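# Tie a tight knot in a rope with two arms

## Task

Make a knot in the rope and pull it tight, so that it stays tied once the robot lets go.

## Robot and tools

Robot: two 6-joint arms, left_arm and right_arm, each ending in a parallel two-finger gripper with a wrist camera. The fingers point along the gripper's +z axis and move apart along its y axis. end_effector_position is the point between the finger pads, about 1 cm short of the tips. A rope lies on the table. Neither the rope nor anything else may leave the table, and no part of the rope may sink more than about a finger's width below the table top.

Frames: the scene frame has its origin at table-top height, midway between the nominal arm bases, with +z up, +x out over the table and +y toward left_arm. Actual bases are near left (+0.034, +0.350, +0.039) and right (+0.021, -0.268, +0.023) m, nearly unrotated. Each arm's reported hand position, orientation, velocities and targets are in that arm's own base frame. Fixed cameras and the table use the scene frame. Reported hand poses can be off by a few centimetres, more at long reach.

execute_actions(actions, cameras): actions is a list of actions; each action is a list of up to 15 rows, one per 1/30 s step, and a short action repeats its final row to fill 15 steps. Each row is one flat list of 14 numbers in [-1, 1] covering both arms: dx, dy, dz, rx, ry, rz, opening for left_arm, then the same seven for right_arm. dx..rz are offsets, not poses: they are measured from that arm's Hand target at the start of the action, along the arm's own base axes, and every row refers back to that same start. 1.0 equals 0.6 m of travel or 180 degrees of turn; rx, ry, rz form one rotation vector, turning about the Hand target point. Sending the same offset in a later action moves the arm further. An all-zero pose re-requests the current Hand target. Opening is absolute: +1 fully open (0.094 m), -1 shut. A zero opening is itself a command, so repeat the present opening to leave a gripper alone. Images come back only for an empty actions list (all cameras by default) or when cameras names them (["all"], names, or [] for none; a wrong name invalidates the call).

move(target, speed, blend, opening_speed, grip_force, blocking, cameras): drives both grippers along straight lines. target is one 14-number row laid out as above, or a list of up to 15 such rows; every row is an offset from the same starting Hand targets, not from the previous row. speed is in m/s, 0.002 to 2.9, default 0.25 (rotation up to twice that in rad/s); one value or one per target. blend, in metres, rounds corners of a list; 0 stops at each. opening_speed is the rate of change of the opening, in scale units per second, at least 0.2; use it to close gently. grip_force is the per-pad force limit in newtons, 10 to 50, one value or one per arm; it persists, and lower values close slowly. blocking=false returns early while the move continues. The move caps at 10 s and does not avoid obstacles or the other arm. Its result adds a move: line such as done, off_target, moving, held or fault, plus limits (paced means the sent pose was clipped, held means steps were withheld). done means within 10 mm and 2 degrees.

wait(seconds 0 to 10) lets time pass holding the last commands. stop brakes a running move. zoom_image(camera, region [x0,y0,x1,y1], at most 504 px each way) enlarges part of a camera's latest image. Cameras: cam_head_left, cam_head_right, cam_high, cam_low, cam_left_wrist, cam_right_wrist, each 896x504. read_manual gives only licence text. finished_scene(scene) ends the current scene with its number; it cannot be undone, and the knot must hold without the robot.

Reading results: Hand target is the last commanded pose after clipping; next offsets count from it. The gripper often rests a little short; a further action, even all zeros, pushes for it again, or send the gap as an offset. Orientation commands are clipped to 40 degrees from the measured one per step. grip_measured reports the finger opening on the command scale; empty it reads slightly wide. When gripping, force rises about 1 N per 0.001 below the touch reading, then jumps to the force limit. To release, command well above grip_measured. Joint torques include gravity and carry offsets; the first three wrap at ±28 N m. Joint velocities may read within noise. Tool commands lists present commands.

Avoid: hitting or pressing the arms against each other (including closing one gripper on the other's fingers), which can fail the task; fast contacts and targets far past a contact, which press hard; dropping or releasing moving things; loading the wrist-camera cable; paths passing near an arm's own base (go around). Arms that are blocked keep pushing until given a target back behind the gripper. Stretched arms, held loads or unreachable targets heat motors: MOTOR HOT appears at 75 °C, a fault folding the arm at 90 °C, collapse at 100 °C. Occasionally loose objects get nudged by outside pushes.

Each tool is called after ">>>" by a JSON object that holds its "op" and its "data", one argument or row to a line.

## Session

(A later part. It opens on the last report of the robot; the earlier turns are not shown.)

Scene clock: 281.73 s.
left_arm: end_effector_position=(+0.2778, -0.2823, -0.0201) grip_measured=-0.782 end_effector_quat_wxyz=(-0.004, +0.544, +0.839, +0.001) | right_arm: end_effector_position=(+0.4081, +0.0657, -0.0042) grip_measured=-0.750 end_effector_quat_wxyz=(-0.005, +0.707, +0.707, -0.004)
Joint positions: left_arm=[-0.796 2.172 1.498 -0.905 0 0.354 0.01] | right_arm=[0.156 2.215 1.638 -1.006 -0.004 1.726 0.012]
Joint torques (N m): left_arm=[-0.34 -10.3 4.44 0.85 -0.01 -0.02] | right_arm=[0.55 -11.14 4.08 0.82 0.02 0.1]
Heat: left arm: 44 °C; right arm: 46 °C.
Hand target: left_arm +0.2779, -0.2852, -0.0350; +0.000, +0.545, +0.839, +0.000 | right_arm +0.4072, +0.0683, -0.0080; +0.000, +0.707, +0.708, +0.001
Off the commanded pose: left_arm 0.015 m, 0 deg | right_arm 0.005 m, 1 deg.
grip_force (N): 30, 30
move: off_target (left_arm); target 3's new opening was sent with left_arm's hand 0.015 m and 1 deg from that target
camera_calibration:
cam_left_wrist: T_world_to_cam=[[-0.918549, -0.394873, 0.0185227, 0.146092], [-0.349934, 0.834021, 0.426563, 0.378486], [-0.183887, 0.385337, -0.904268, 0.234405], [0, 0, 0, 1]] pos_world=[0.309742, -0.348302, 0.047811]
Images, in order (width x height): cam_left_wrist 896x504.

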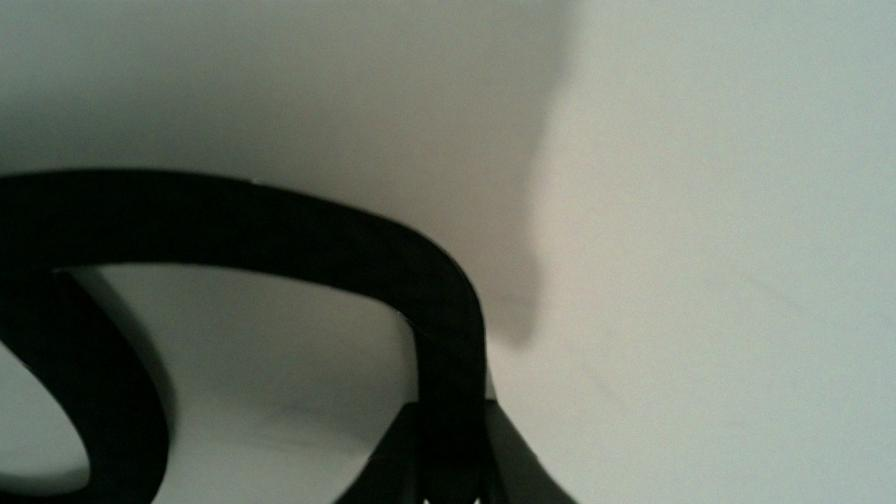

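>>> {"op": "move", "data": {
  "target": [
    [0.02,0.015,0.022,0,0,-0.2,-1,0,0,0,0,0,0,-1],
    [0.05,0,0.022,0,0,-0.42,-1,0,0,0,0,0,0,-1],
    [0.05,0,0.005,0,0,-0.42,-1,0,0,0,0,0,0,-1],
    [0.05,0,0.005,0,0,-0.42,-0.6,0,0,0,0,0,0,-1],
    [0.05,0,0.14,0,0,-0.42,-0.6,0,0,0,0,0,0,-1],
    [0.03,-0.03,0.26,0,0,0,-0.5,0,0,0,0,0,0,-1]
  ],
  "speed": 0.22,
  "cameras": ["cam_left_wrist"]
}}

Scene clock: 297.57 s.
left_arm: end_effector_position=(+0.2958, -0.2995, +0.1154) grip_measured=-0.602 end_effector_quat_wxyz=(-0.004, +0.544, +0.839, +0.001) | right_arm: end_effector_position=(+0.4081, +0.0657, -0.0042) grip_measured=-0.750 end_effector_quat_wxyz=(-0.005, +0.707, +0.707, -0.004)
Joint positions: left_arm=[-0.794 2.188 2.076 -1.466 -0.001 0.356 0.019] | right_arm=[0.156 2.215 1.638 -1.006 -0.004 1.726 0.012]
Joint torques (N m): left_arm=[-0.43 -12.38 9.29 0.12 -0.02 -0.01] | right_arm=[0.54 -11.12 4.07 0.82 0.01 0.11]
Heat: left arm: 44 °C; right arm: 46 °C.
Hand target: left_arm +0.2960, -0.3033, +0.1212; +0.000, +0.545, +0.839, +0.000 | right_arm +0.4072, +0.0683, -0.0080; +0.000, +0.707, +0.708, +0.001
Tool commands: left_gripper/opening=-0.6 right_gripper/opening=-1.0
Off the commanded pose: left_arm 0.007 m, 0 deg | right_arm 0.005 m, 1 deg.
grip_force (N): 30, 30
move: done (path cut at 10 s); path passed 5 of 6 targets; target 6's new opening was not sent; target 4's new opening was sent with left_arm's hand 0.016 m and 1 deg from that target
camera_calibration:
cam_left_wrist: T_world_to_cam=[[-0.91868, -0.394575, 0.0183574, 0.153454], [-0.349642, 0.833928, 0.426982, 0.341007], [-0.183785, 0.385841, -0.904074, 0.36693], [0, 0, 0, 1]] pos_world=[0.327642, -0.365403, 0.183311]
Images, in order (width x height): cam_left_wrist 896x504.

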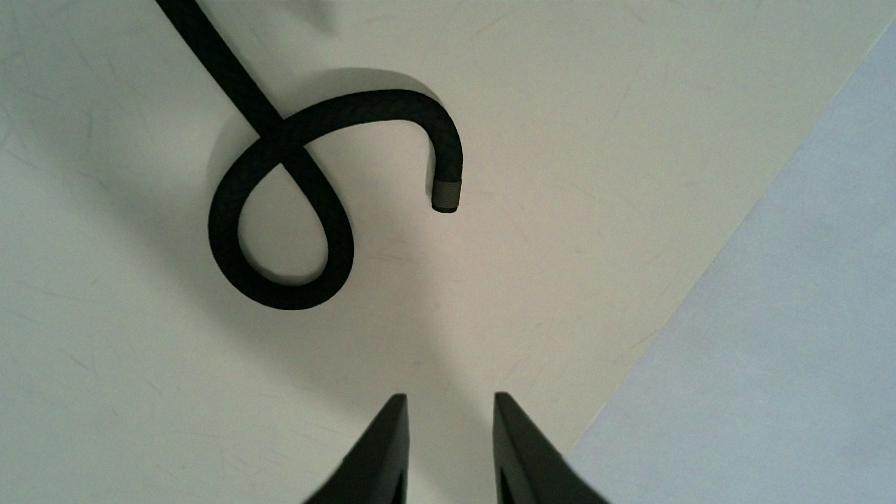

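>>> {"op": "move", "data": {
  "target": [
    [0.0095,-0.029,-0.15,0,0,0,-0.5,0,0,0,0,0,0,-1],
    [0.0095,-0.029,-0.26,0,0,0,-0.5,0,0,0,0,0,0,-1],
    [0.0095,-0.029,-0.26,0,0,0,-1,0,0,0,0,0,0,-1]
  ],
  "speed": 0.15,
  "cameras": ["cam_left_wrist"]
}}

>>> {"op": "move", "data": {
  "target": [
    [0.004,0.03,0.025,0,0,0,-1,0,0,0,0,0,0,-1],
    [0.0035,0.0845,0.02,0,0,-0.04,-1,0,0,0,0,0,0,-1],
    [0.0035,0.0845,0.003,0,0,-0.04,-1,0,0,0,0,0,0,-1],
    [0.0035,0.0845,0.003,0,0,-0.04,-0.65,0,0,0,0,0,0,-1],
    [0.0035,0.0845,0.14,0,0,-0.04,-0.65,0,0,0,0,0,0,-1],
    [0,0.03,0.26,0,0,0,-0.6,0,0,0,0,0,0,-1]
  ],
  "speed": 0.2,
  "cameras": ["cam_left_wrist"]
}}

Scene clock: 343.97 s.
left_arm: end_effector_position=(+0.3010, -0.3161, -0.0189) grip_measured=-0.778 end_effector_quat_wxyz=(-0.005, +0.544, +0.839, +0.002) | right_arm: end_effector_position=(+0.4081, +0.0657, -0.0042) grip_measured=-0.750 end_effector_quat_wxyz=(-0.005, +0.707, +0.707, -0.004)
Joint positions: left_arm=[-0.813 2.321 1.758 -1.018 -0.002 0.337 0.01] | right_arm=[0.156 2.215 1.638 -1.006 -0.004 1.726 0.012]
Joint torques (N m): left_arm=[-0.36 -11.7 4.72 0.86 -0.01 -0.03] | right_arm=[0.57 -11.11 4.07 0.82 0.01 0.11]
Heat: left arm: 44 °C; right arm: 47 °C.
Hand target: left_arm +0.3016, -0.3205, -0.0350; +0.000, +0.545, +0.839, +0.000 | right_arm +0.4072, +0.0683, -0.0080; +0.000, +0.707, +0.708, +0.001
Off the commanded pose: left_arm 0.017 m, 1 deg | right_arm 0.005 m, 1 deg.
grip_force (N): 30, 30
move: off_target (left_arm); target 3's new opening was sent with left_arm's hand 0.017 m and 1 deg from that target
camera_calibration:
cam_left_wrist: T_world_to_cam=[[-0.918543, -0.394916, 0.0179197, 0.154008], [-0.349635, 0.832706, 0.429368, 0.413717], [-0.184486, 0.388127, -0.902952, 0.253844], [0, 0, 0, 1]] pos_world=[0.332943, -0.382208, 0.0488123]
Images, in order (width x height): cam_left_wrist 896x504.

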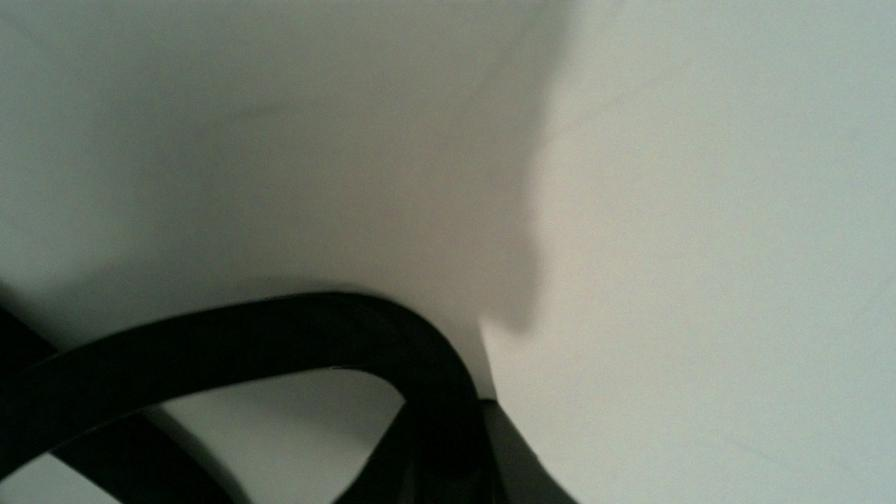

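Scene clock: 349.40 s.
left_arm: end_effector_position=(+0.2992, -0.3024, +0.1201) grip_measured=-0.602 end_effector_quat_wxyz=(+0.002, +0.547, +0.837, -0.002) | right_arm: end_effector_position=(+0.4081, +0.0657, -0.0042) grip_measured=-0.750 end_effector_quat_wxyz=(-0.005, +0.707, +0.707, -0.004)
Joint positions: left_arm=[-0.792 2.198 2.111 -1.478 0.004 0.366 0.019] | right_arm=[0.156 2.215 1.638 -1.006 -0.004 1.726 0.012]
Joint torques (N m): left_arm=[0.23 -11.75 8.91 0.15 -0.06 -0.03] | right_arm=[0.58 -11.12 4.07 0.82 0.01 0.11]
Heat: left arm: 44 °C; right arm: 47 °C.
Hand target: left_arm +0.3016, -0.3025, +0.1211; +0.000, +0.545, +0.839, +0.000 | right_arm +0.4072, +0.0683, -0.0080; +0.000, +0.707, +0.708, +0.001
Off the commanded pose: left_arm 0.003 m, 1 deg | right_arm 0.005 m, 1 deg.
grip_force (N): 30, 30
move: done; target 4's new opening was sent with left_arm's hand 0.017 m and 2 deg from that target
camera_calibration:
cam_left_wrist: T_world_to_cam=[[-0.921636, -0.38766, 0.0174955, 0.158473], [-0.346124, 0.8416, 0.414617, 0.345467], [-0.175454, 0.37607, -0.909828, 0.368223], [0, 0, 0, 1]] pos_world=[0.330236, -0.367789, 0.189011]
Images, in order (width x height): cam_left_wrist 896x504.

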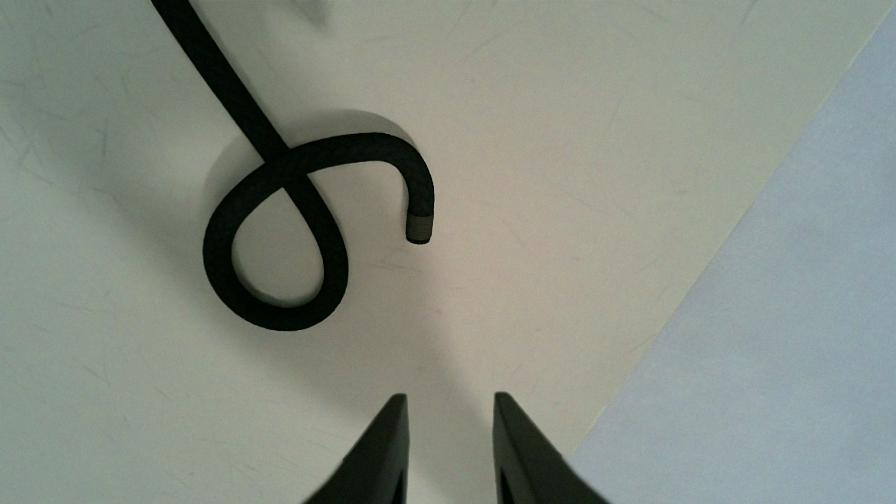

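>>> {"op": "move", "data": {
  "target": [
    [0.065,0.092,-0.15,0,0,0,-0.6,0,0,0,0,0,0,-1],
    [0.065,0.092,-0.26,0,0,0,-0.6,0,0,0,0,0,0,-1],
    [0.065,0.092,-0.26,0,0,0,-1,0,0,0,0,0,0,-1]
  ],
  "speed": 0.15,
  "cameras": ["cam_left_wrist","cam_low"]
}}

Scene clock: 371.87 s.
left_arm: end_effector_position=(+0.3377, -0.2455, -0.0192) grip_measured=-0.773 end_effector_quat_wxyz=(-0.005, +0.542, +0.840, +0.000) | right_arm: end_effector_position=(+0.4081, +0.0657, -0.0042) grip_measured=-0.750 end_effector_quat_wxyz=(-0.005, +0.707, +0.707, -0.004)
Joint positions: left_arm=[-0.631 2.249 1.633 -0.964 0.001 0.515 0.011] | right_arm=[0.156 2.215 1.638 -1.006 -0.004 1.726 0.012]
Joint torques (N m): left_arm=[0.05 -11.03 4.59 0.87 -0.04 0.07] | right_arm=[0.57 -11.12 4.05 0.82 0.02 0.1]
Heat: left arm: 44 °C; right arm: 47 °C.
Hand target: left_arm +0.3406, -0.2474, -0.0349; +0.000, +0.545, +0.839, +0.000 | right_arm +0.4072, +0.0683, -0.0080; +0.000, +0.707, +0.708, +0.001
Off the commanded pose: left_arm 0.016 m, 1 deg | right_arm 0.005 m, 1 deg.
grip_force (N): 30, 30
move: off_target (left_arm); target 3's new opening was sent with left_arm's hand 0.016 m and 1 deg from that target
camera_calibration:
cam_left_wrist: T_world_to_cam=[[-0.916804, -0.398731, 0.0219802, 0.21416], [-0.351881, 0.832653, 0.427632, 0.368663], [-0.188812, 0.38432, -0.903686, 0.23345], [0, 0, 0, 1]] pos_world=[0.370146, -0.311295, 0.0486059]
Images, in order (width x height): cam_low 896x504, cam_left_wrist 896x504.

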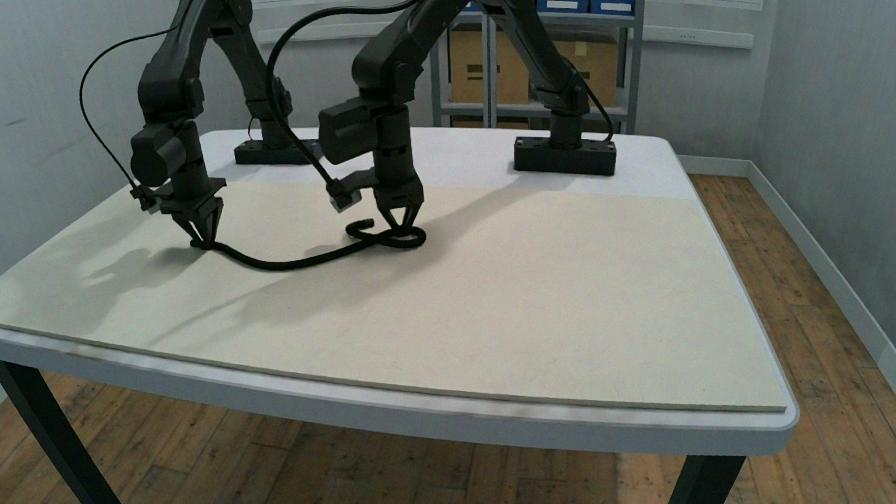

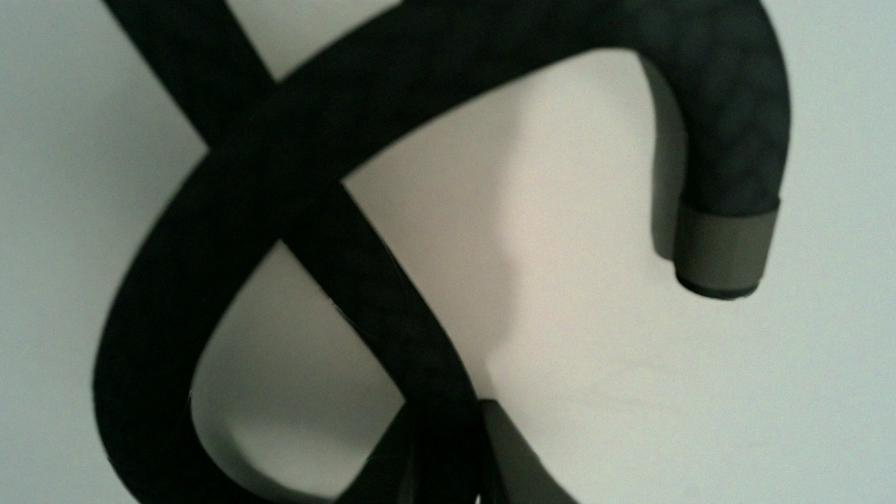

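>>> {"op": "move", "data": {
  "target": [
    [0,0,0.117,0,0,0,-1,0,0,0,0,0,0,-1],
    [-0.09,-0.097,0.117,0,0,0.22,-1,0,0,0,0,0,0,-1]
  ],
  "speed": 0.15,
  "cameras": ["cam_left_wrist","cam_low","cam_high"]
}}

Scene clock: 379.57 s.
left_arm: end_effector_position=(+0.2849, -0.3019, +0.0209) grip_measured=-0.776 end_effector_quat_wxyz=(-0.012, +0.230, +0.973, +0.007) | right_arm: end_effector_position=(+0.4081, +0.0657, -0.0042) grip_measured=-0.750 end_effector_quat_wxyz=(-0.005, +0.707, +0.707, -0.004)
Joint positions: left_arm=[-0.816 2.209 1.731 -1.122 0.001 -0.353 0.011] | right_arm=[0.156 2.215 1.638 -1.006 -0.004 1.726 0.012]
Joint torques (N m): left_arm=[-0.21 -15.41 7.64 0.13 -0.02 -0.03] | right_arm=[0.55 -11.12 4.05 0.82 0.01 0.1]
Heat: left arm: 45 °C; right arm: 47 °C.
Hand target: left_arm +0.2866, -0.3055, +0.0353; +0.000, +0.228, +0.974, +0.000 | right_arm +0.4072, +0.0683, -0.0080; +0.000, +0.707, +0.708, +0.001
Off the commanded pose: left_arm 0.015 m, 2 deg | right_arm 0.005 m, 1 deg.
grip_force (N): 30, 30
move: off_target (left_arm)
camera_calibration:
cam_left_wrist: T_world_to_cam=[[-0.459896, -0.887942, 0.00742155, -0.135188], [-0.793791, 0.41485, 0.444741, 0.379287], [-0.397983, 0.198644, -0.895628, 0.284729], [0, 0, 0, 1]] pos_world=[0.35222, -0.333946, 0.0873295]
Images, in order (width x height): cam_high 896x504, cam_low 896x504, cam_left_wrist 896x504.

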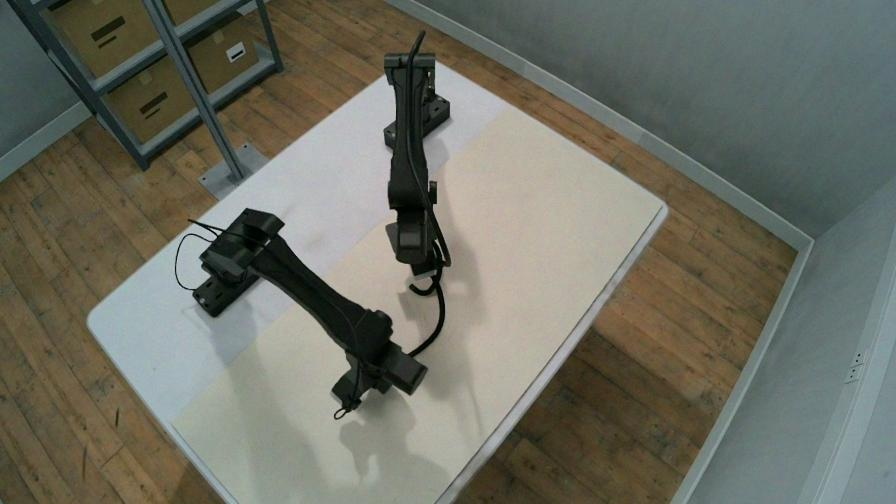

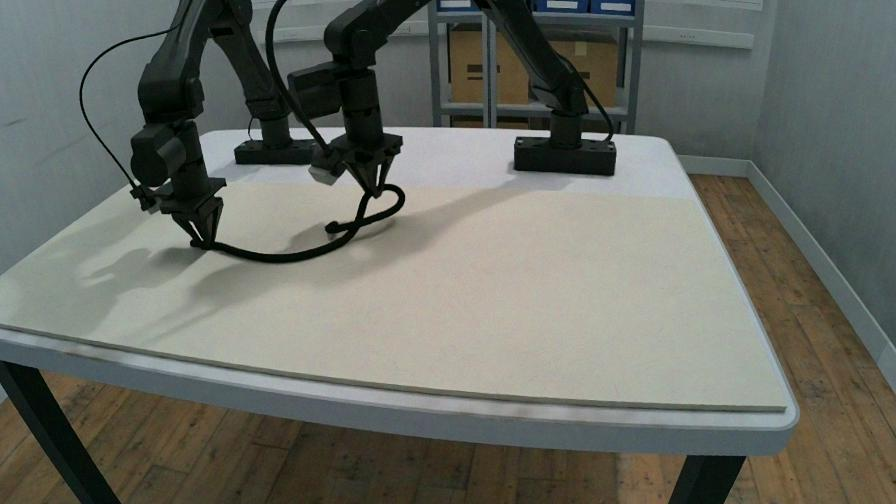

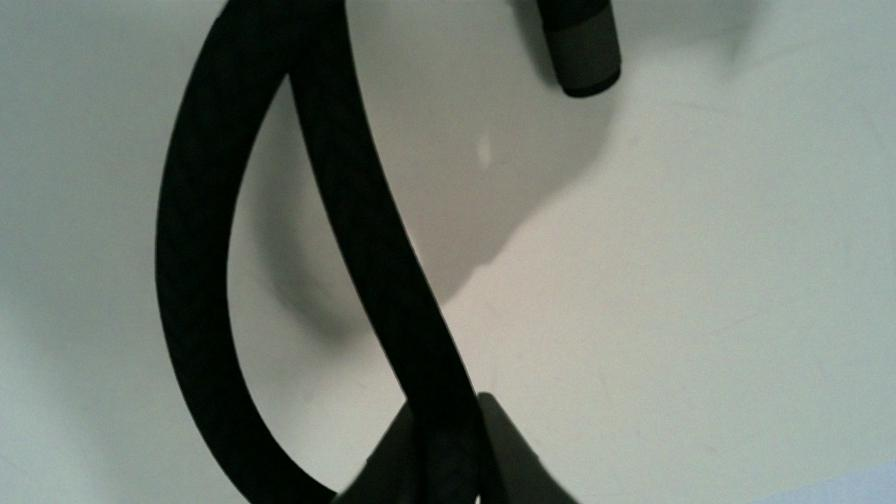

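>>> {"op": "move", "data": {
  "target": [
    [0,0,-0.1,0,0,0,-1,0,0,0,0,0,0,-1],
    [0,0,-0.1,0,0,0,-0.65,0,0,0,0,0,0,-1],
    [0,0,0.04,0,0,0,-0.65,0,0,0,0,0,0,-1],
    [0.05,0.05,0.18,0,0,-0.1,-0.65,0,0,0,0,0,0,-1]
  ],
  "speed": 0.15,
  "cameras": ["cam_left_wrist","cam_low","cam_high"]
}}

Scene clock: 417.10 s.
left_arm: end_effector_position=(+0.3152, -0.2761, +0.1387) grip_measured=-0.652 end_effector_quat_wxyz=(+0.003, +0.377, +0.926, -0.002) | right_arm: end_effector_position=(+0.4081, +0.0657, -0.0042) grip_measured=-0.750 end_effector_quat_wxyz=(-0.005, +0.707, +0.707, -0.004)
Joint positions: left_arm=[-0.721 2.18 2.157 -1.541 0.001 0.051 0.016] | right_arm=[0.156 2.215 1.638 -1.006 -0.004 1.726 0.012]
Joint torques (N m): left_arm=[0.29 -12.41 8.58 0.16 -0.04 0.06] | right_arm=[0.57 -11.12 4.07 0.82 0.02 0.11]
Heat: left arm: 49 °C; right arm: 48 °C.
Hand target: left_arm +0.3166, -0.2756, +0.1433; +0.000, +0.378, +0.926, +0.000 | right_arm +0.4072, +0.0683, -0.0080; +0.000, +0.707, +0.708, +0.001
Off the commanded pose: left_arm 0.005 m, 0 deg | right_arm 0.005 m, 1 deg.
joint sent to its limit (left arm) — joint 4 (wrist pitch), lower limit. The joint targets still meet the commanded pose.
grip_force (N): 30, 30
move: done; target 2's new opening was sent with left_arm's hand 0.011 m and 0 deg from that target
camera_calibration:
cam_left_wrist: T_world_to_cam=[[-0.70809, -0.70593, 0.0164908, 0.0280291], [-0.637778, 0.649404, 0.414142, 0.359973], [-0.303064, 0.282732, -0.910063, 0.39245], [0, 0, 0, 1]] pos_world=[0.368368, -0.32494, 0.207612]
Images, in order (width x height): cam_high 896x504, cam_low 896x504, cam_left_wrist 896x504.

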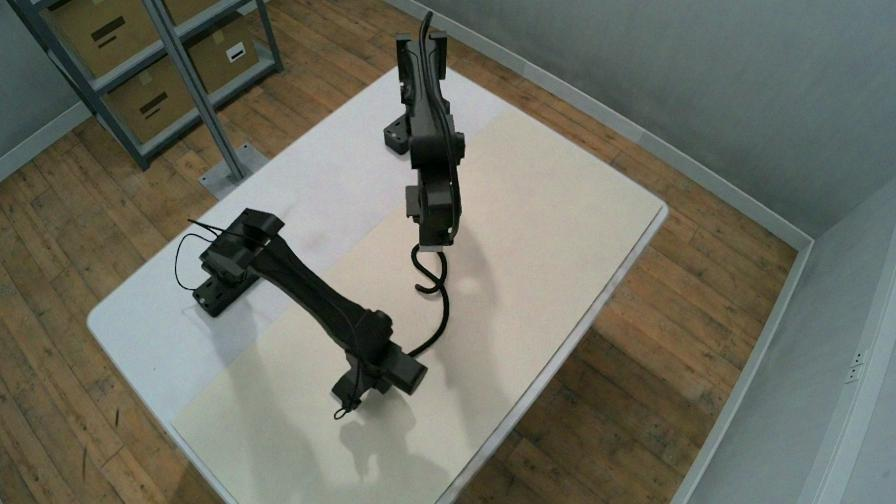

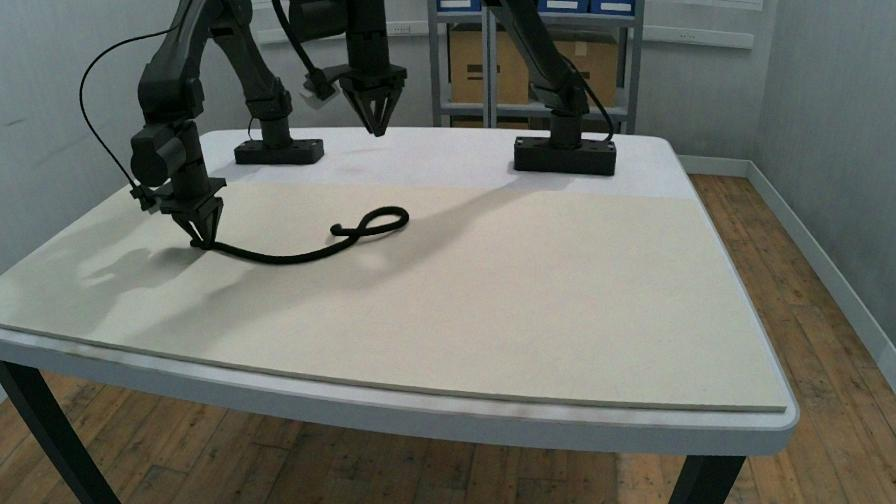

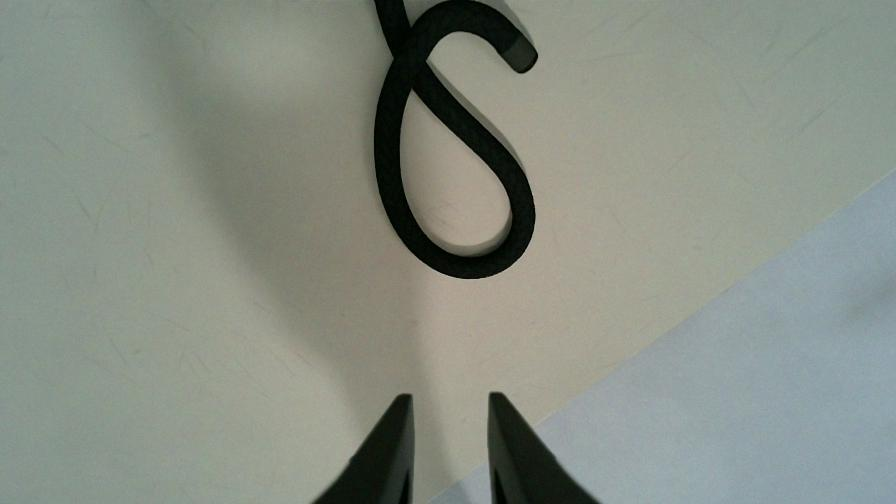

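>>> {"op": "move", "data": {
  "target": [
    [-0.04,0.18,0.05,0,0,0,-0.6,0.051,0.139,0.09,0,0,0.167,-1],
    [-0.078,0.376,0.05,0,0,0,-0.6,0.108,0.256,0.09,0,0,0.444,-1],
    [-0.078,0.376,0.05,0,0,0,-0.6,0.1,0.373,0.09,0,0,0.722,-1]
  ],
  "speed": 0.22,
  "blend": [0.02,0.02,0],
  "cameras": ["cam_high","cam_low"]
}}

Scene clock: 479.50 s.
left_arm: end_effector_position=(+0.2712, -0.0516, +0.1735) grip_measured=-0.602 end_effector_quat_wxyz=(-0.008, +0.377, +0.926, -0.002) | right_arm: end_effector_position=(+0.4618, +0.2861, +0.0564) grip_measured=-0.750 end_effector_quat_wxyz=(+0.081, -0.336, +0.938, +0.019)
Joint positions: left_arm=[-0.191 1.614 1.54 -1.512 0.001 0.582 0.019] | right_arm=[0.551 2.742 2.833 -1.495 -0.005 -0.136 0.012]
Joint torques (N m): left_arm=[0.39 -9.26 4.82 0.46 -0.03 0.07] | right_arm=[0.47 -10.66 8.94 1.03 0.03 0.03]
Heat: left arm: 49 °C; right arm: 48 °C.
Hand target: left_arm +0.2698, -0.0500, +0.1733; +0.000, +0.378, +0.926, +0.000 | right_arm +0.4671, +0.2922, +0.0459; -0.001, -0.343, +0.939, +0.000
Off the commanded pose: left_arm 0.002 m, 1 deg | right_arm 0.013 m, 10 deg.
elbow stopped short (right arm): the move would have taken joint 3 (elbow) straighter than the controller allows.
grip_force (N): 30, 30
move: off_target (right_arm)
Images, in order (width x height): cam_high 896x504, cam_low 896x504.

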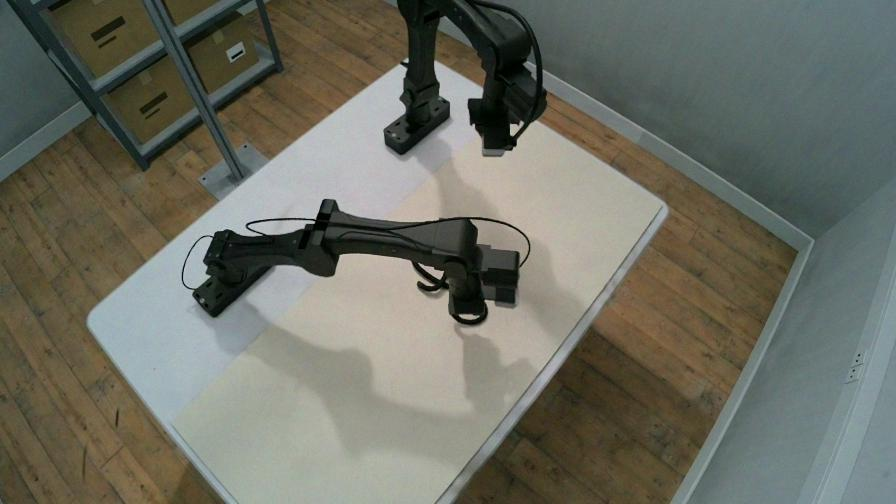

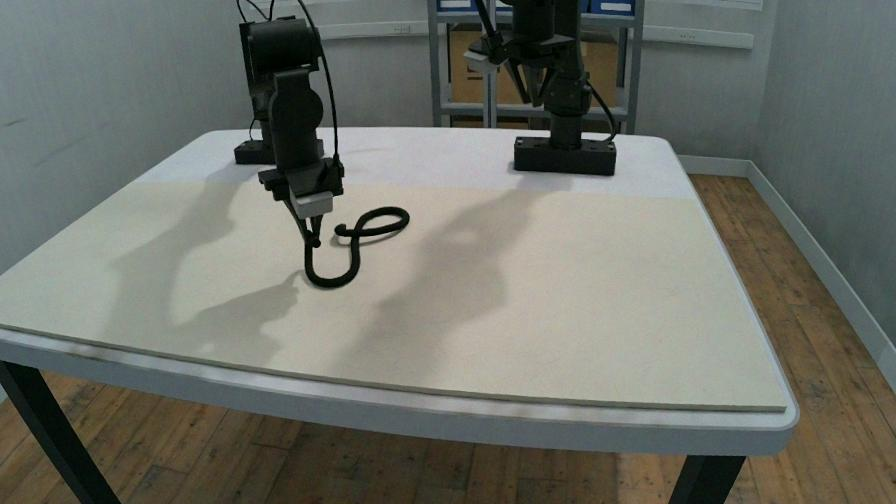

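>>> {"op": "move", "data": {
  "target": [
    [0,0,0,0,0,0,-0.6,-0.077,0.082,0.01,0,0,0.333,-1],
    [0,0,0,0,0,0,-0.6,-0.152,0.095,0.01,0,0,0.556,-1],
    [0,0,0,0,0,0,-0.6,-0.217,0.082,0.0,0,0,0.694,-1]
  ],
  "speed": 0.22,
  "blend": [0.02,0.02,0],
  "cameras": ["cam_high","cam_low","cam_right_wrist"]
}}

Scene clock: 492.57 s.
left_arm: end_effector_position=(+0.2712, -0.0516, +0.1735) grip_measured=-0.602 end_effector_quat_wxyz=(-0.008, +0.377, +0.926, -0.002) | right_arm: end_effector_position=(+0.3404, +0.3397, +0.0325) grip_measured=-0.750 end_effector_quat_wxyz=(+0.011, +0.990, -0.137, -0.005)
Joint positions: left_arm=[-0.191 1.614 1.54 -1.512 0.001 0.582 0.019] | right_arm=[0.785 2.522 2.325 -1.397 0.006 -2.082 0.012]
Joint torques (N m): left_arm=[0.39 -9.28 4.81 0.46 -0.04 0.07] | right_arm=[0.28 -15.75 4.66 0.5 -0.04 -0.05]
Heat: left arm: 47 °C; right arm: 49 °C.
Hand target: left_arm +0.2698, -0.0500, +0.1733; +0.000, +0.378, +0.926, +0.000 | right_arm +0.3370, +0.3414, +0.0461; +0.000, +0.991, -0.131, +0.001
Off the commanded pose: left_arm 0.002 m, 1 deg | right_arm 0.014 m, 2 deg.
elbow stopped short (right arm): the move would have taken joint 3 (elbow) straighter than the controller allows.
grip_force (N): 30, 30
move: off_target (right_arm)
camera_calibration:
cam_right_wrist: T_world_to_cam=[[0.268366, 0.96309, -0.0208925, -0.416839], [0.896863, -0.241878, 0.370314, -0.193927], [0.351592, -0.118117, -0.928672, 0.0360184], [0, 0, 0, 1]] pos_world=[0.273128, 0.358801, 0.0965543]
Images, in order (width x height): cam_high 896x504, cam_low 896x504, cam_right_wrist 896x504.

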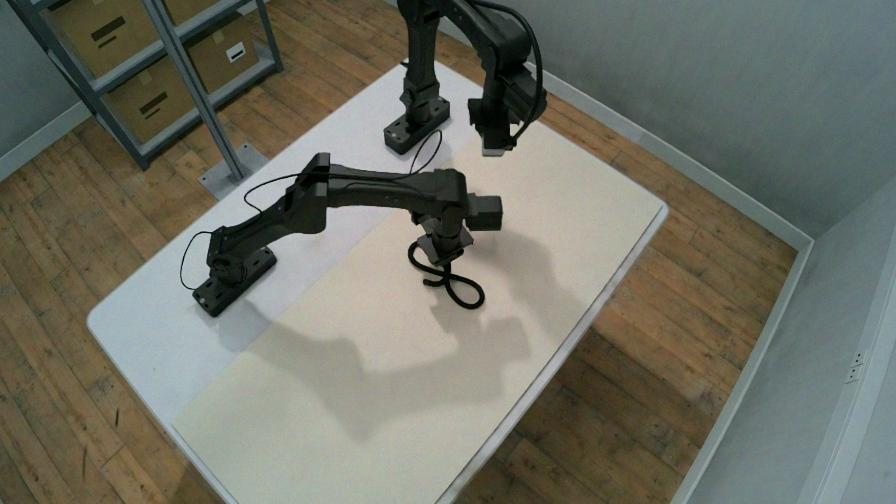

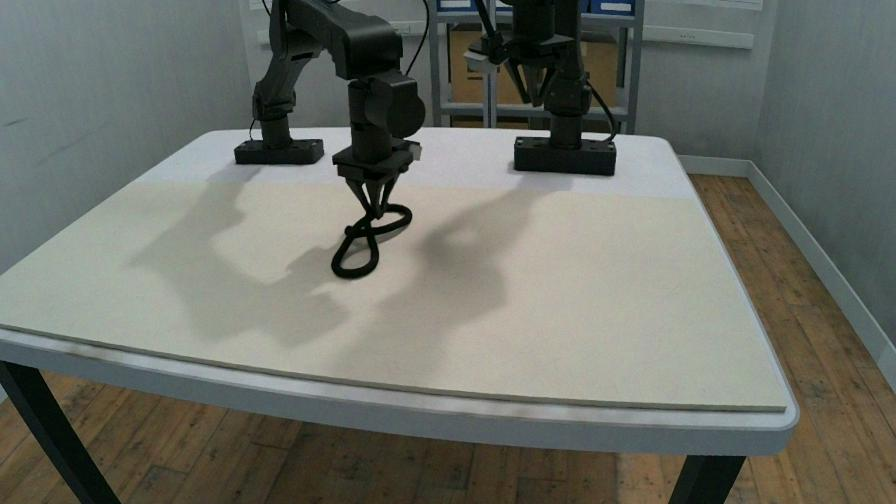

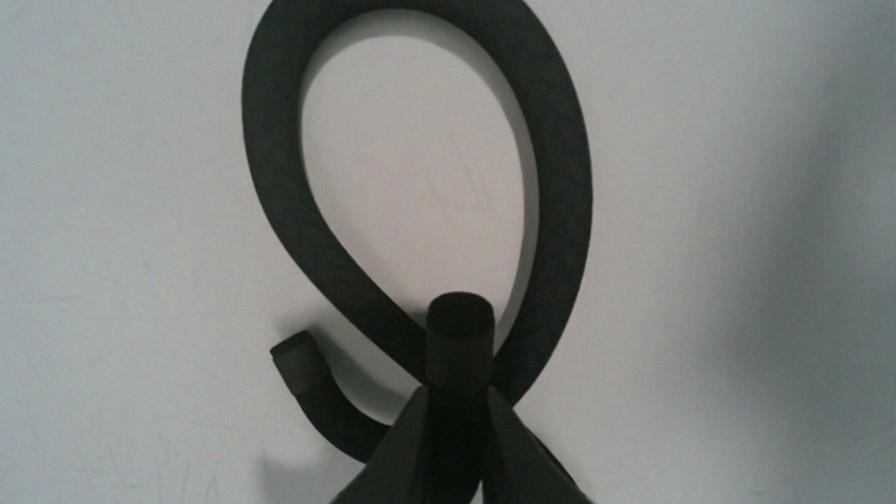

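>>> {"op": "move", "data": {
  "target": [
    [0,0,0,0,0,0,-0.6,0.01,0.055,0.0,0,0,0.04,-1],
    [0,0,0,0,0,0,-0.6,-0.037,0.022,0.0,0,0,0.04,-1],
    [0,0,0,0,0,0,-0.6,-0.037,0.022,-0.1,0,0,0.04,-1]
  ],
  "speed": 0.15,
  "cameras": ["cam_high","cam_low","cam_right_wrist"]
}}

Scene clock: 519.23 s.
left_arm: end_effector_position=(+0.2712, -0.0516, +0.1735) grip_measured=-0.602 end_effector_quat_wxyz=(-0.008, +0.377, +0.926, -0.002) | right_arm: end_effector_position=(+0.3175, +0.3525, +0.0056) grip_measured=-0.750 end_effector_quat_wxyz=(+0.007, +0.995, -0.099, +0.011)
Joint positions: left_arm=[-0.191 1.614 1.54 -1.512 0.001 0.582 0.019] | right_arm=[0.846 2.453 2.093 -1.21 0.027 -2.098 0.012]
Joint torques (N m): left_arm=[0.38 -9.28 4.82 0.46 -0.04 0.07] | right_arm=[0.39 -10.97 3.25 1.13 -0.04 -0.03]
Motor temperatures (°C): left_arm=[29 45 36 31 31 31 29] | right_arm=[30 54 38 32 30 31 31]
Heat: left arm: 45 °C; right arm: 54 °C.
Hand target: left_arm +0.2698, -0.0500, +0.1733; +0.000, +0.378, +0.926, +0.000 | right_arm +0.3148, +0.3546, -0.0140; +0.000, +0.998, -0.068, +0.001
Off the commanded pose: left_arm 0.002 m, 1 deg | right_arm 0.020 m, 4 deg.
joint sent to its limit (right arm) — joint 6 (wrist roll), lower limit. The joint targets are off in orientation, not in position.
grip_force (N): 30, 30
move: off_target (right_arm)
camera_calibration:
cam_right_wrist: T_world_to_cam=[[0.193304, 0.981083, -0.0105038, -0.406125], [0.901054, -0.17328, 0.397588, -0.185999], [0.388247, -0.08632, -0.917504, -0.00234434], [0, 0, 0, 1]] pos_world=[0.247011, 0.36601, 0.0675343]
Images, in order (width x height): cam_high 896x504, cam_low 896x504, cam_right_wrist 896x504.

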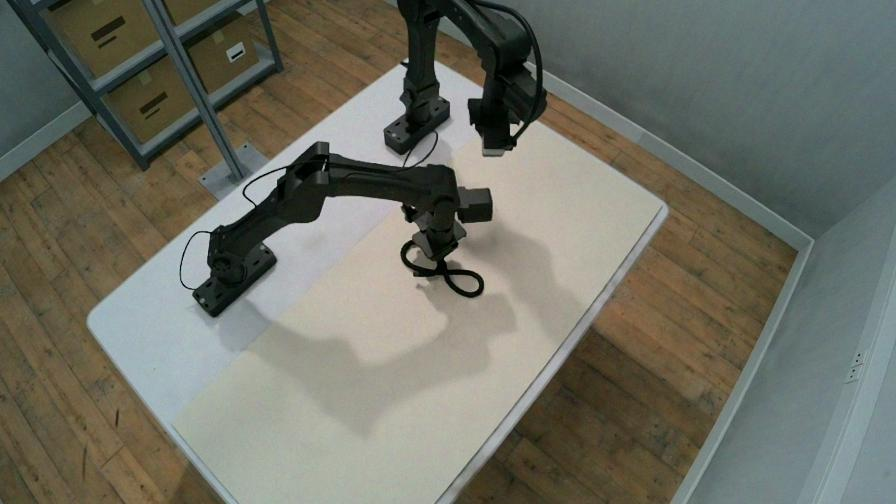

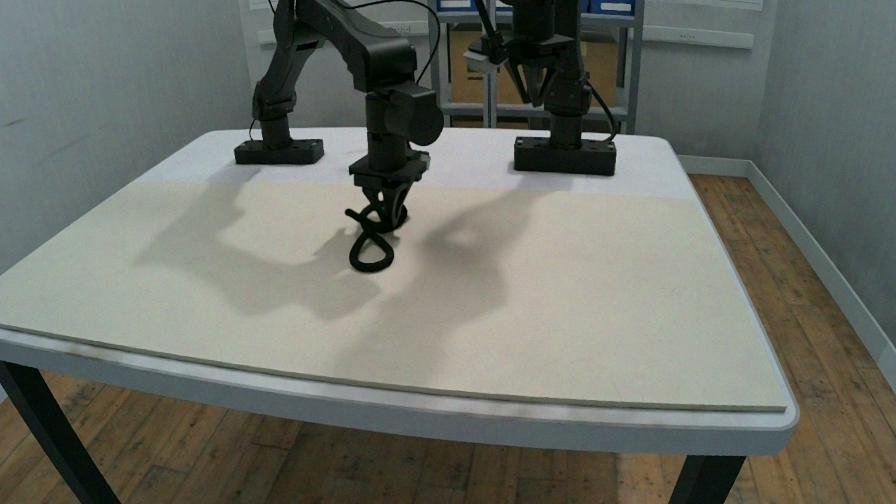

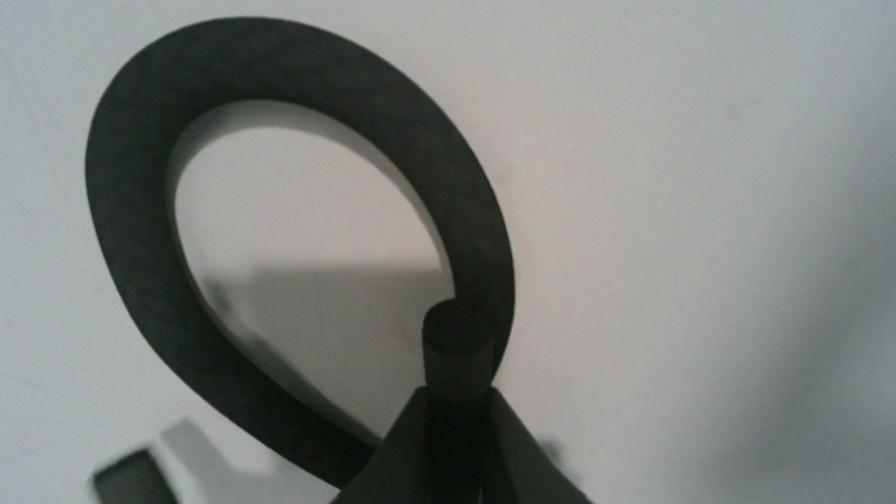

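>>> {"op": "move", "data": {
  "target": [
    [0,0,0,0,0,0,-0.6,0,0,0.04,0,0,0,-1],
    [0,0,0,0,0,0,-0.6,-0.027,-0.035,0.04,0,0,0,-1],
    [0,0,0,0,0,0,-0.6,-0.027,-0.035,-0.005,0,0,0,-1]
  ],
  "speed": 0.12,
  "cameras": ["cam_low","cam_right_wrist"]
}}

Scene clock: 531.63 s.
left_arm: end_effector_position=(+0.2712, -0.0516, +0.1735) grip_measured=-0.602 end_effector_quat_wxyz=(-0.008, +0.377, +0.926, -0.002) | right_arm: end_effector_position=(+0.3011, +0.3328, -0.0044) grip_measured=-0.750 end_effector_quat_wxyz=(+0.010, +0.995, -0.098, +0.012)
Joint positions: left_arm=[-0.191 1.614 1.54 -1.512 0.001 0.582 0.019] | right_arm=[0.846 2.347 1.862 -1.089 0.031 -2.099 0.012]
Joint torques (N m): left_arm=[0.39 -9.26 4.81 0.47 -0.03 0.08] | right_arm=[0.21 -10.85 3.86 0.95 -0.06 -0.01]
Heat: left arm: 44 °C; right arm: 51 °C.
Hand target: left_arm +0.2698, -0.0500, +0.1733; +0.000, +0.378, +0.926, +0.000 | right_arm +0.2986, +0.3336, -0.0169; +0.000, +0.998, -0.068, +0.001
Off the commanded pose: left_arm 0.002 m, 1 deg | right_arm 0.013 m, 4 deg.
joint sent to its limit (right arm) — joint 6 (wrist roll), lower limit. The joint targets are off in orientation, not in position.
grip_force (N): 30, 30
move: off_target (right_arm)
camera_calibration:
cam_right_wrist: T_world_to_cam=[[0.19293, 0.981085, -0.0158051, -0.383723], [0.900649, -0.170674, 0.399627, -0.171484], [0.389371, -0.0913349, -0.916541, -0.00548587], [0, 0, 0, 1]] pos_world=[0.230614, 0.346696, 0.0574368]
Images, in order (width x height): cam_low 896x504, cam_right_wrist 896x504.

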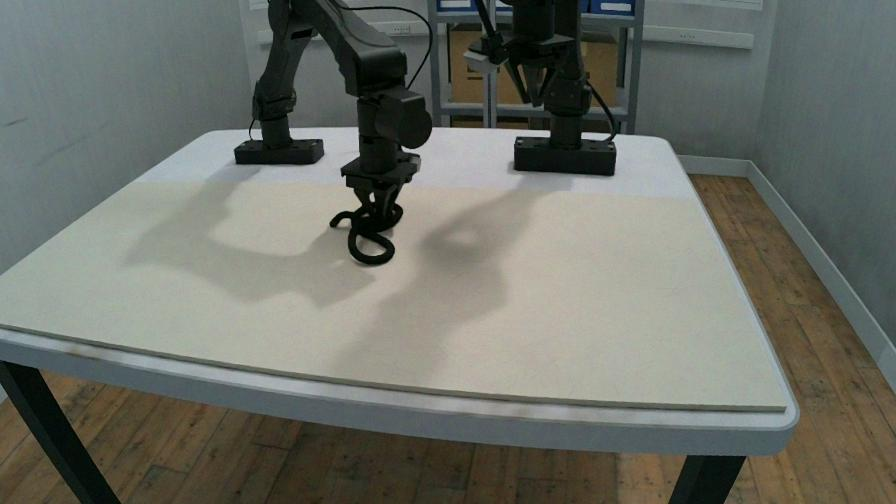

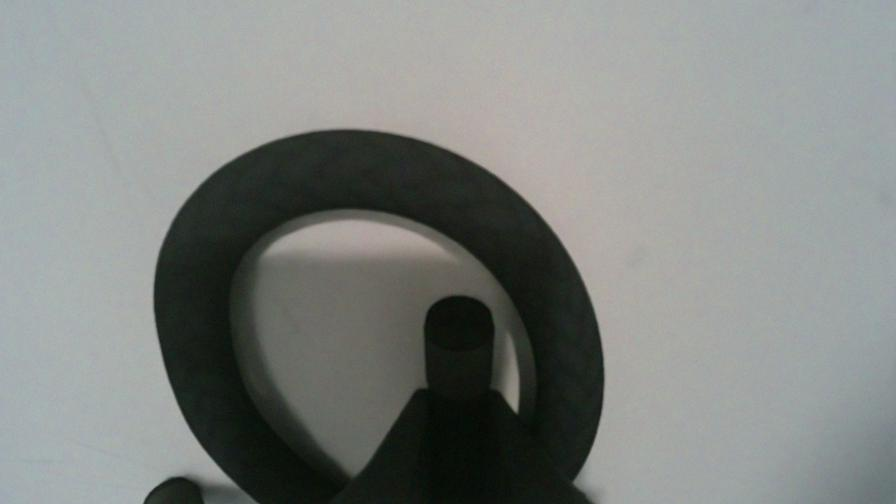

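>>> {"op": "move", "data": {
  "target": [
    [0,0,0,0,0,0,-0.6,0,0,0,0,0,0,-0.6],
    [0,0,0,0,0,0,-0.6,0,0,0.15,0,0,0,-0.6],
    [0,0,0,0,0,0,-0.6,0,-0.03,0.2,0,0,0,-0.6]
  ],
  "speed": 0.12,
  "cameras": ["cam_low","cam_right_wrist"]
}}

Scene clock: 540.70 s.
left_arm: end_effector_position=(+0.2712, -0.0516, +0.1735) grip_measured=-0.602 end_effector_quat_wxyz=(-0.008, +0.377, +0.926, -0.002) | right_arm: end_effector_position=(+0.2959, +0.3169, +0.0849) grip_measured=-0.603 end_effector_quat_wxyz=(+0.020, +0.994, -0.105, +0.006)
Joint positions: left_arm=[-0.191 1.614 1.54 -1.512 0.001 0.582 0.019] | right_arm=[0.832 2.261 2.073 -1.408 0.034 -2.099 0.019]
Joint torques (N m): left_arm=[0.38 -9.28 4.82 0.46 -0.03 0.07] | right_arm=[-0.46 -12.97 8.61 0.13 0.01 -0.03]
Heat: left arm: 44 °C; right arm: 50 °C.
Hand target: left_arm +0.2698, -0.0500, +0.1733; +0.000, +0.378, +0.926, +0.000 | right_arm +0.2986, +0.3156, +0.1030; +0.000, +0.998, -0.068, +0.001
Off the commanded pose: left_arm 0.002 m, 1 deg | right_arm 0.018 m, 5 deg.
joint sent to its limit (right arm) — joint 6 (wrist roll), lower limit. The joint targets are off in orientation, not in position.
grip_force (N): 30, 30
move: off_target (right_arm)
camera_calibration:
cam_right_wrist: T_world_to_cam=[[0.206443, 0.977755, -0.0370944, -0.366773], [0.90335, -0.175893, 0.391177, -0.203566], [0.375951, -0.114265, -0.919567, 0.088386], [0, 0, 0, 1]] pos_world=[0.22638, 0.332908, 0.147302]
Images, in order (width x height): cam_low 896x504, cam_right_wrist 896x504.

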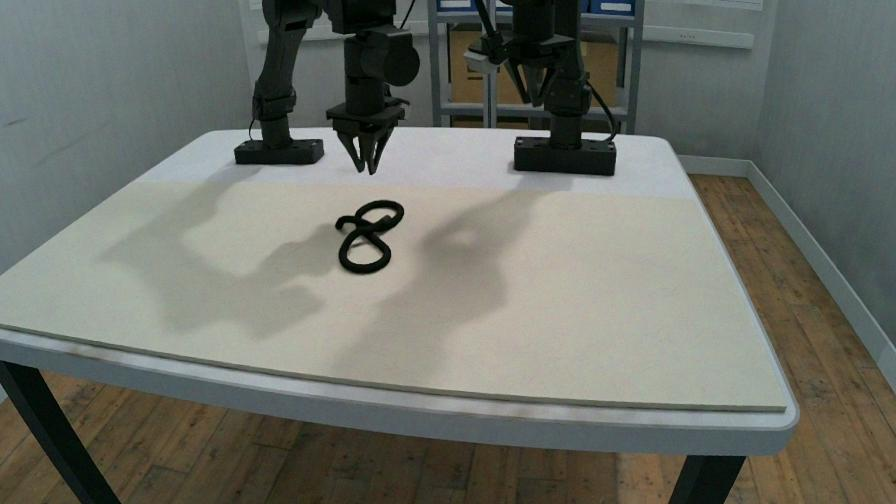

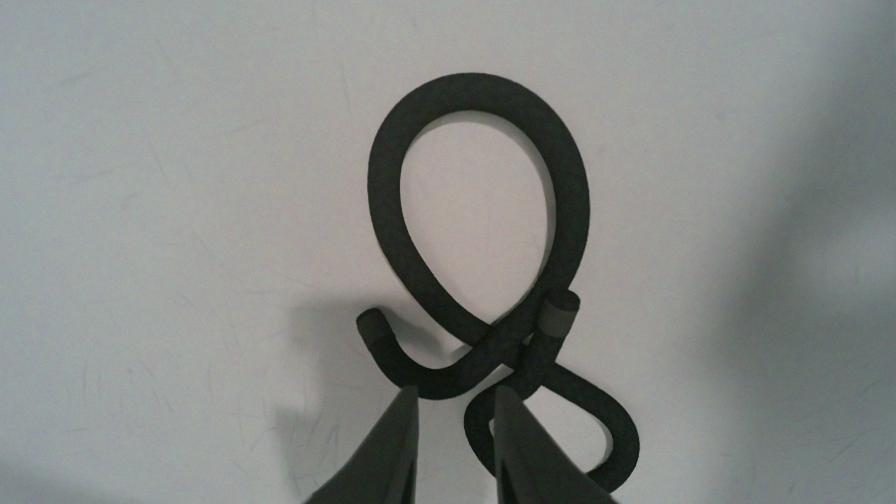

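>>> {"op": "move", "data": {
  "target": [
    [0,0,0,0,0,0,-0.6,0.049,0.052,-0.08,0,0,-0.122,-0.5],
    [0,0,0,0,0,0,-0.6,0.049,0.052,-0.19,0,0,-0.122,-0.5],
    [0,0,0,0,0,0,-0.6,0.049,0.052,-0.19,0,0,-0.122,-1]
  ],
  "speed": 0.15,
  "cameras": ["cam_low","cam_right_wrist"]
}}

Scene clock: 576.53 s.
left_arm: end_effector_position=(+0.2712, -0.0516, +0.1735) grip_measured=-0.602 end_effector_quat_wxyz=(-0.008, +0.377, +0.926, -0.002) | right_arm: end_effector_position=(+0.3314, +0.3526, +0.0072) grip_measured=-0.745 end_effector_quat_wxyz=(-0.015, +0.968, -0.252, +0.016)
Joint positions: left_arm=[-0.191 1.614 1.54 -1.512 0.001 0.582 0.019] | right_arm=[0.819 2.45 2.093 -1.173 0.014 -1.813 0.012]
Joint torques (N m): left_arm=[0.39 -9.28 4.81 0.46 -0.04 0.07] | right_arm=[-0.57 -10.21 5.3 0.63 -0.11 0.07]
Motor temperatures (°C): left_arm=[29 43 35 31 31 31 29] | right_arm=[30 48 40 32 30 31 30]
Heat: left arm: 43 °C; right arm: 48 °C.
Hand target: left_arm +0.2698, -0.0500, +0.1733; +0.000, +0.378, +0.926, +0.000 | right_arm +0.3279, +0.3468, -0.0110; +0.000, +0.966, -0.257, +0.001
Off the commanded pose: left_arm 0.002 m, 1 deg | right_arm 0.019 m, 3 deg.
grip_force (N): 30, 30
move: off_target (right_arm); target 3's new opening was sent with right_arm's hand 0.019 m and 2 deg from that target
camera_calibration:
cam_right_wrist: T_world_to_cam=[[0.483953, 0.874259, 0.0382127, -0.46784], [0.795505, -0.457714, 0.397076, -0.0639018], [0.364638, -0.161768, -0.91699, 0.0281523], [0, 0, 0, 1]] pos_world=[0.266982, 0.384319, 0.0690666]
Images, in order (width x height): cam_low 896x504, cam_right_wrist 896x504.

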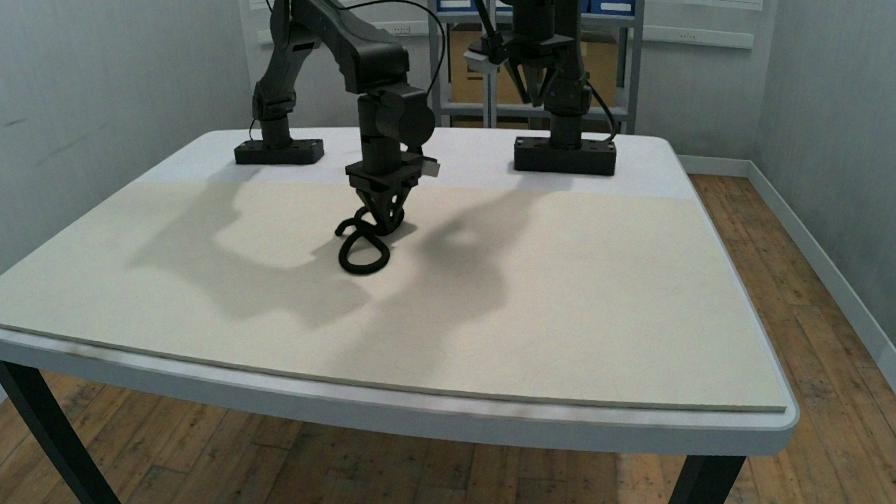

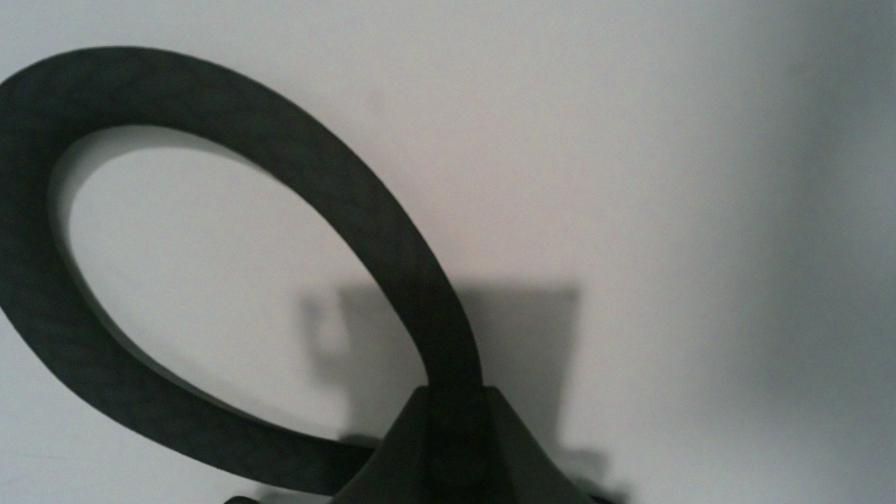

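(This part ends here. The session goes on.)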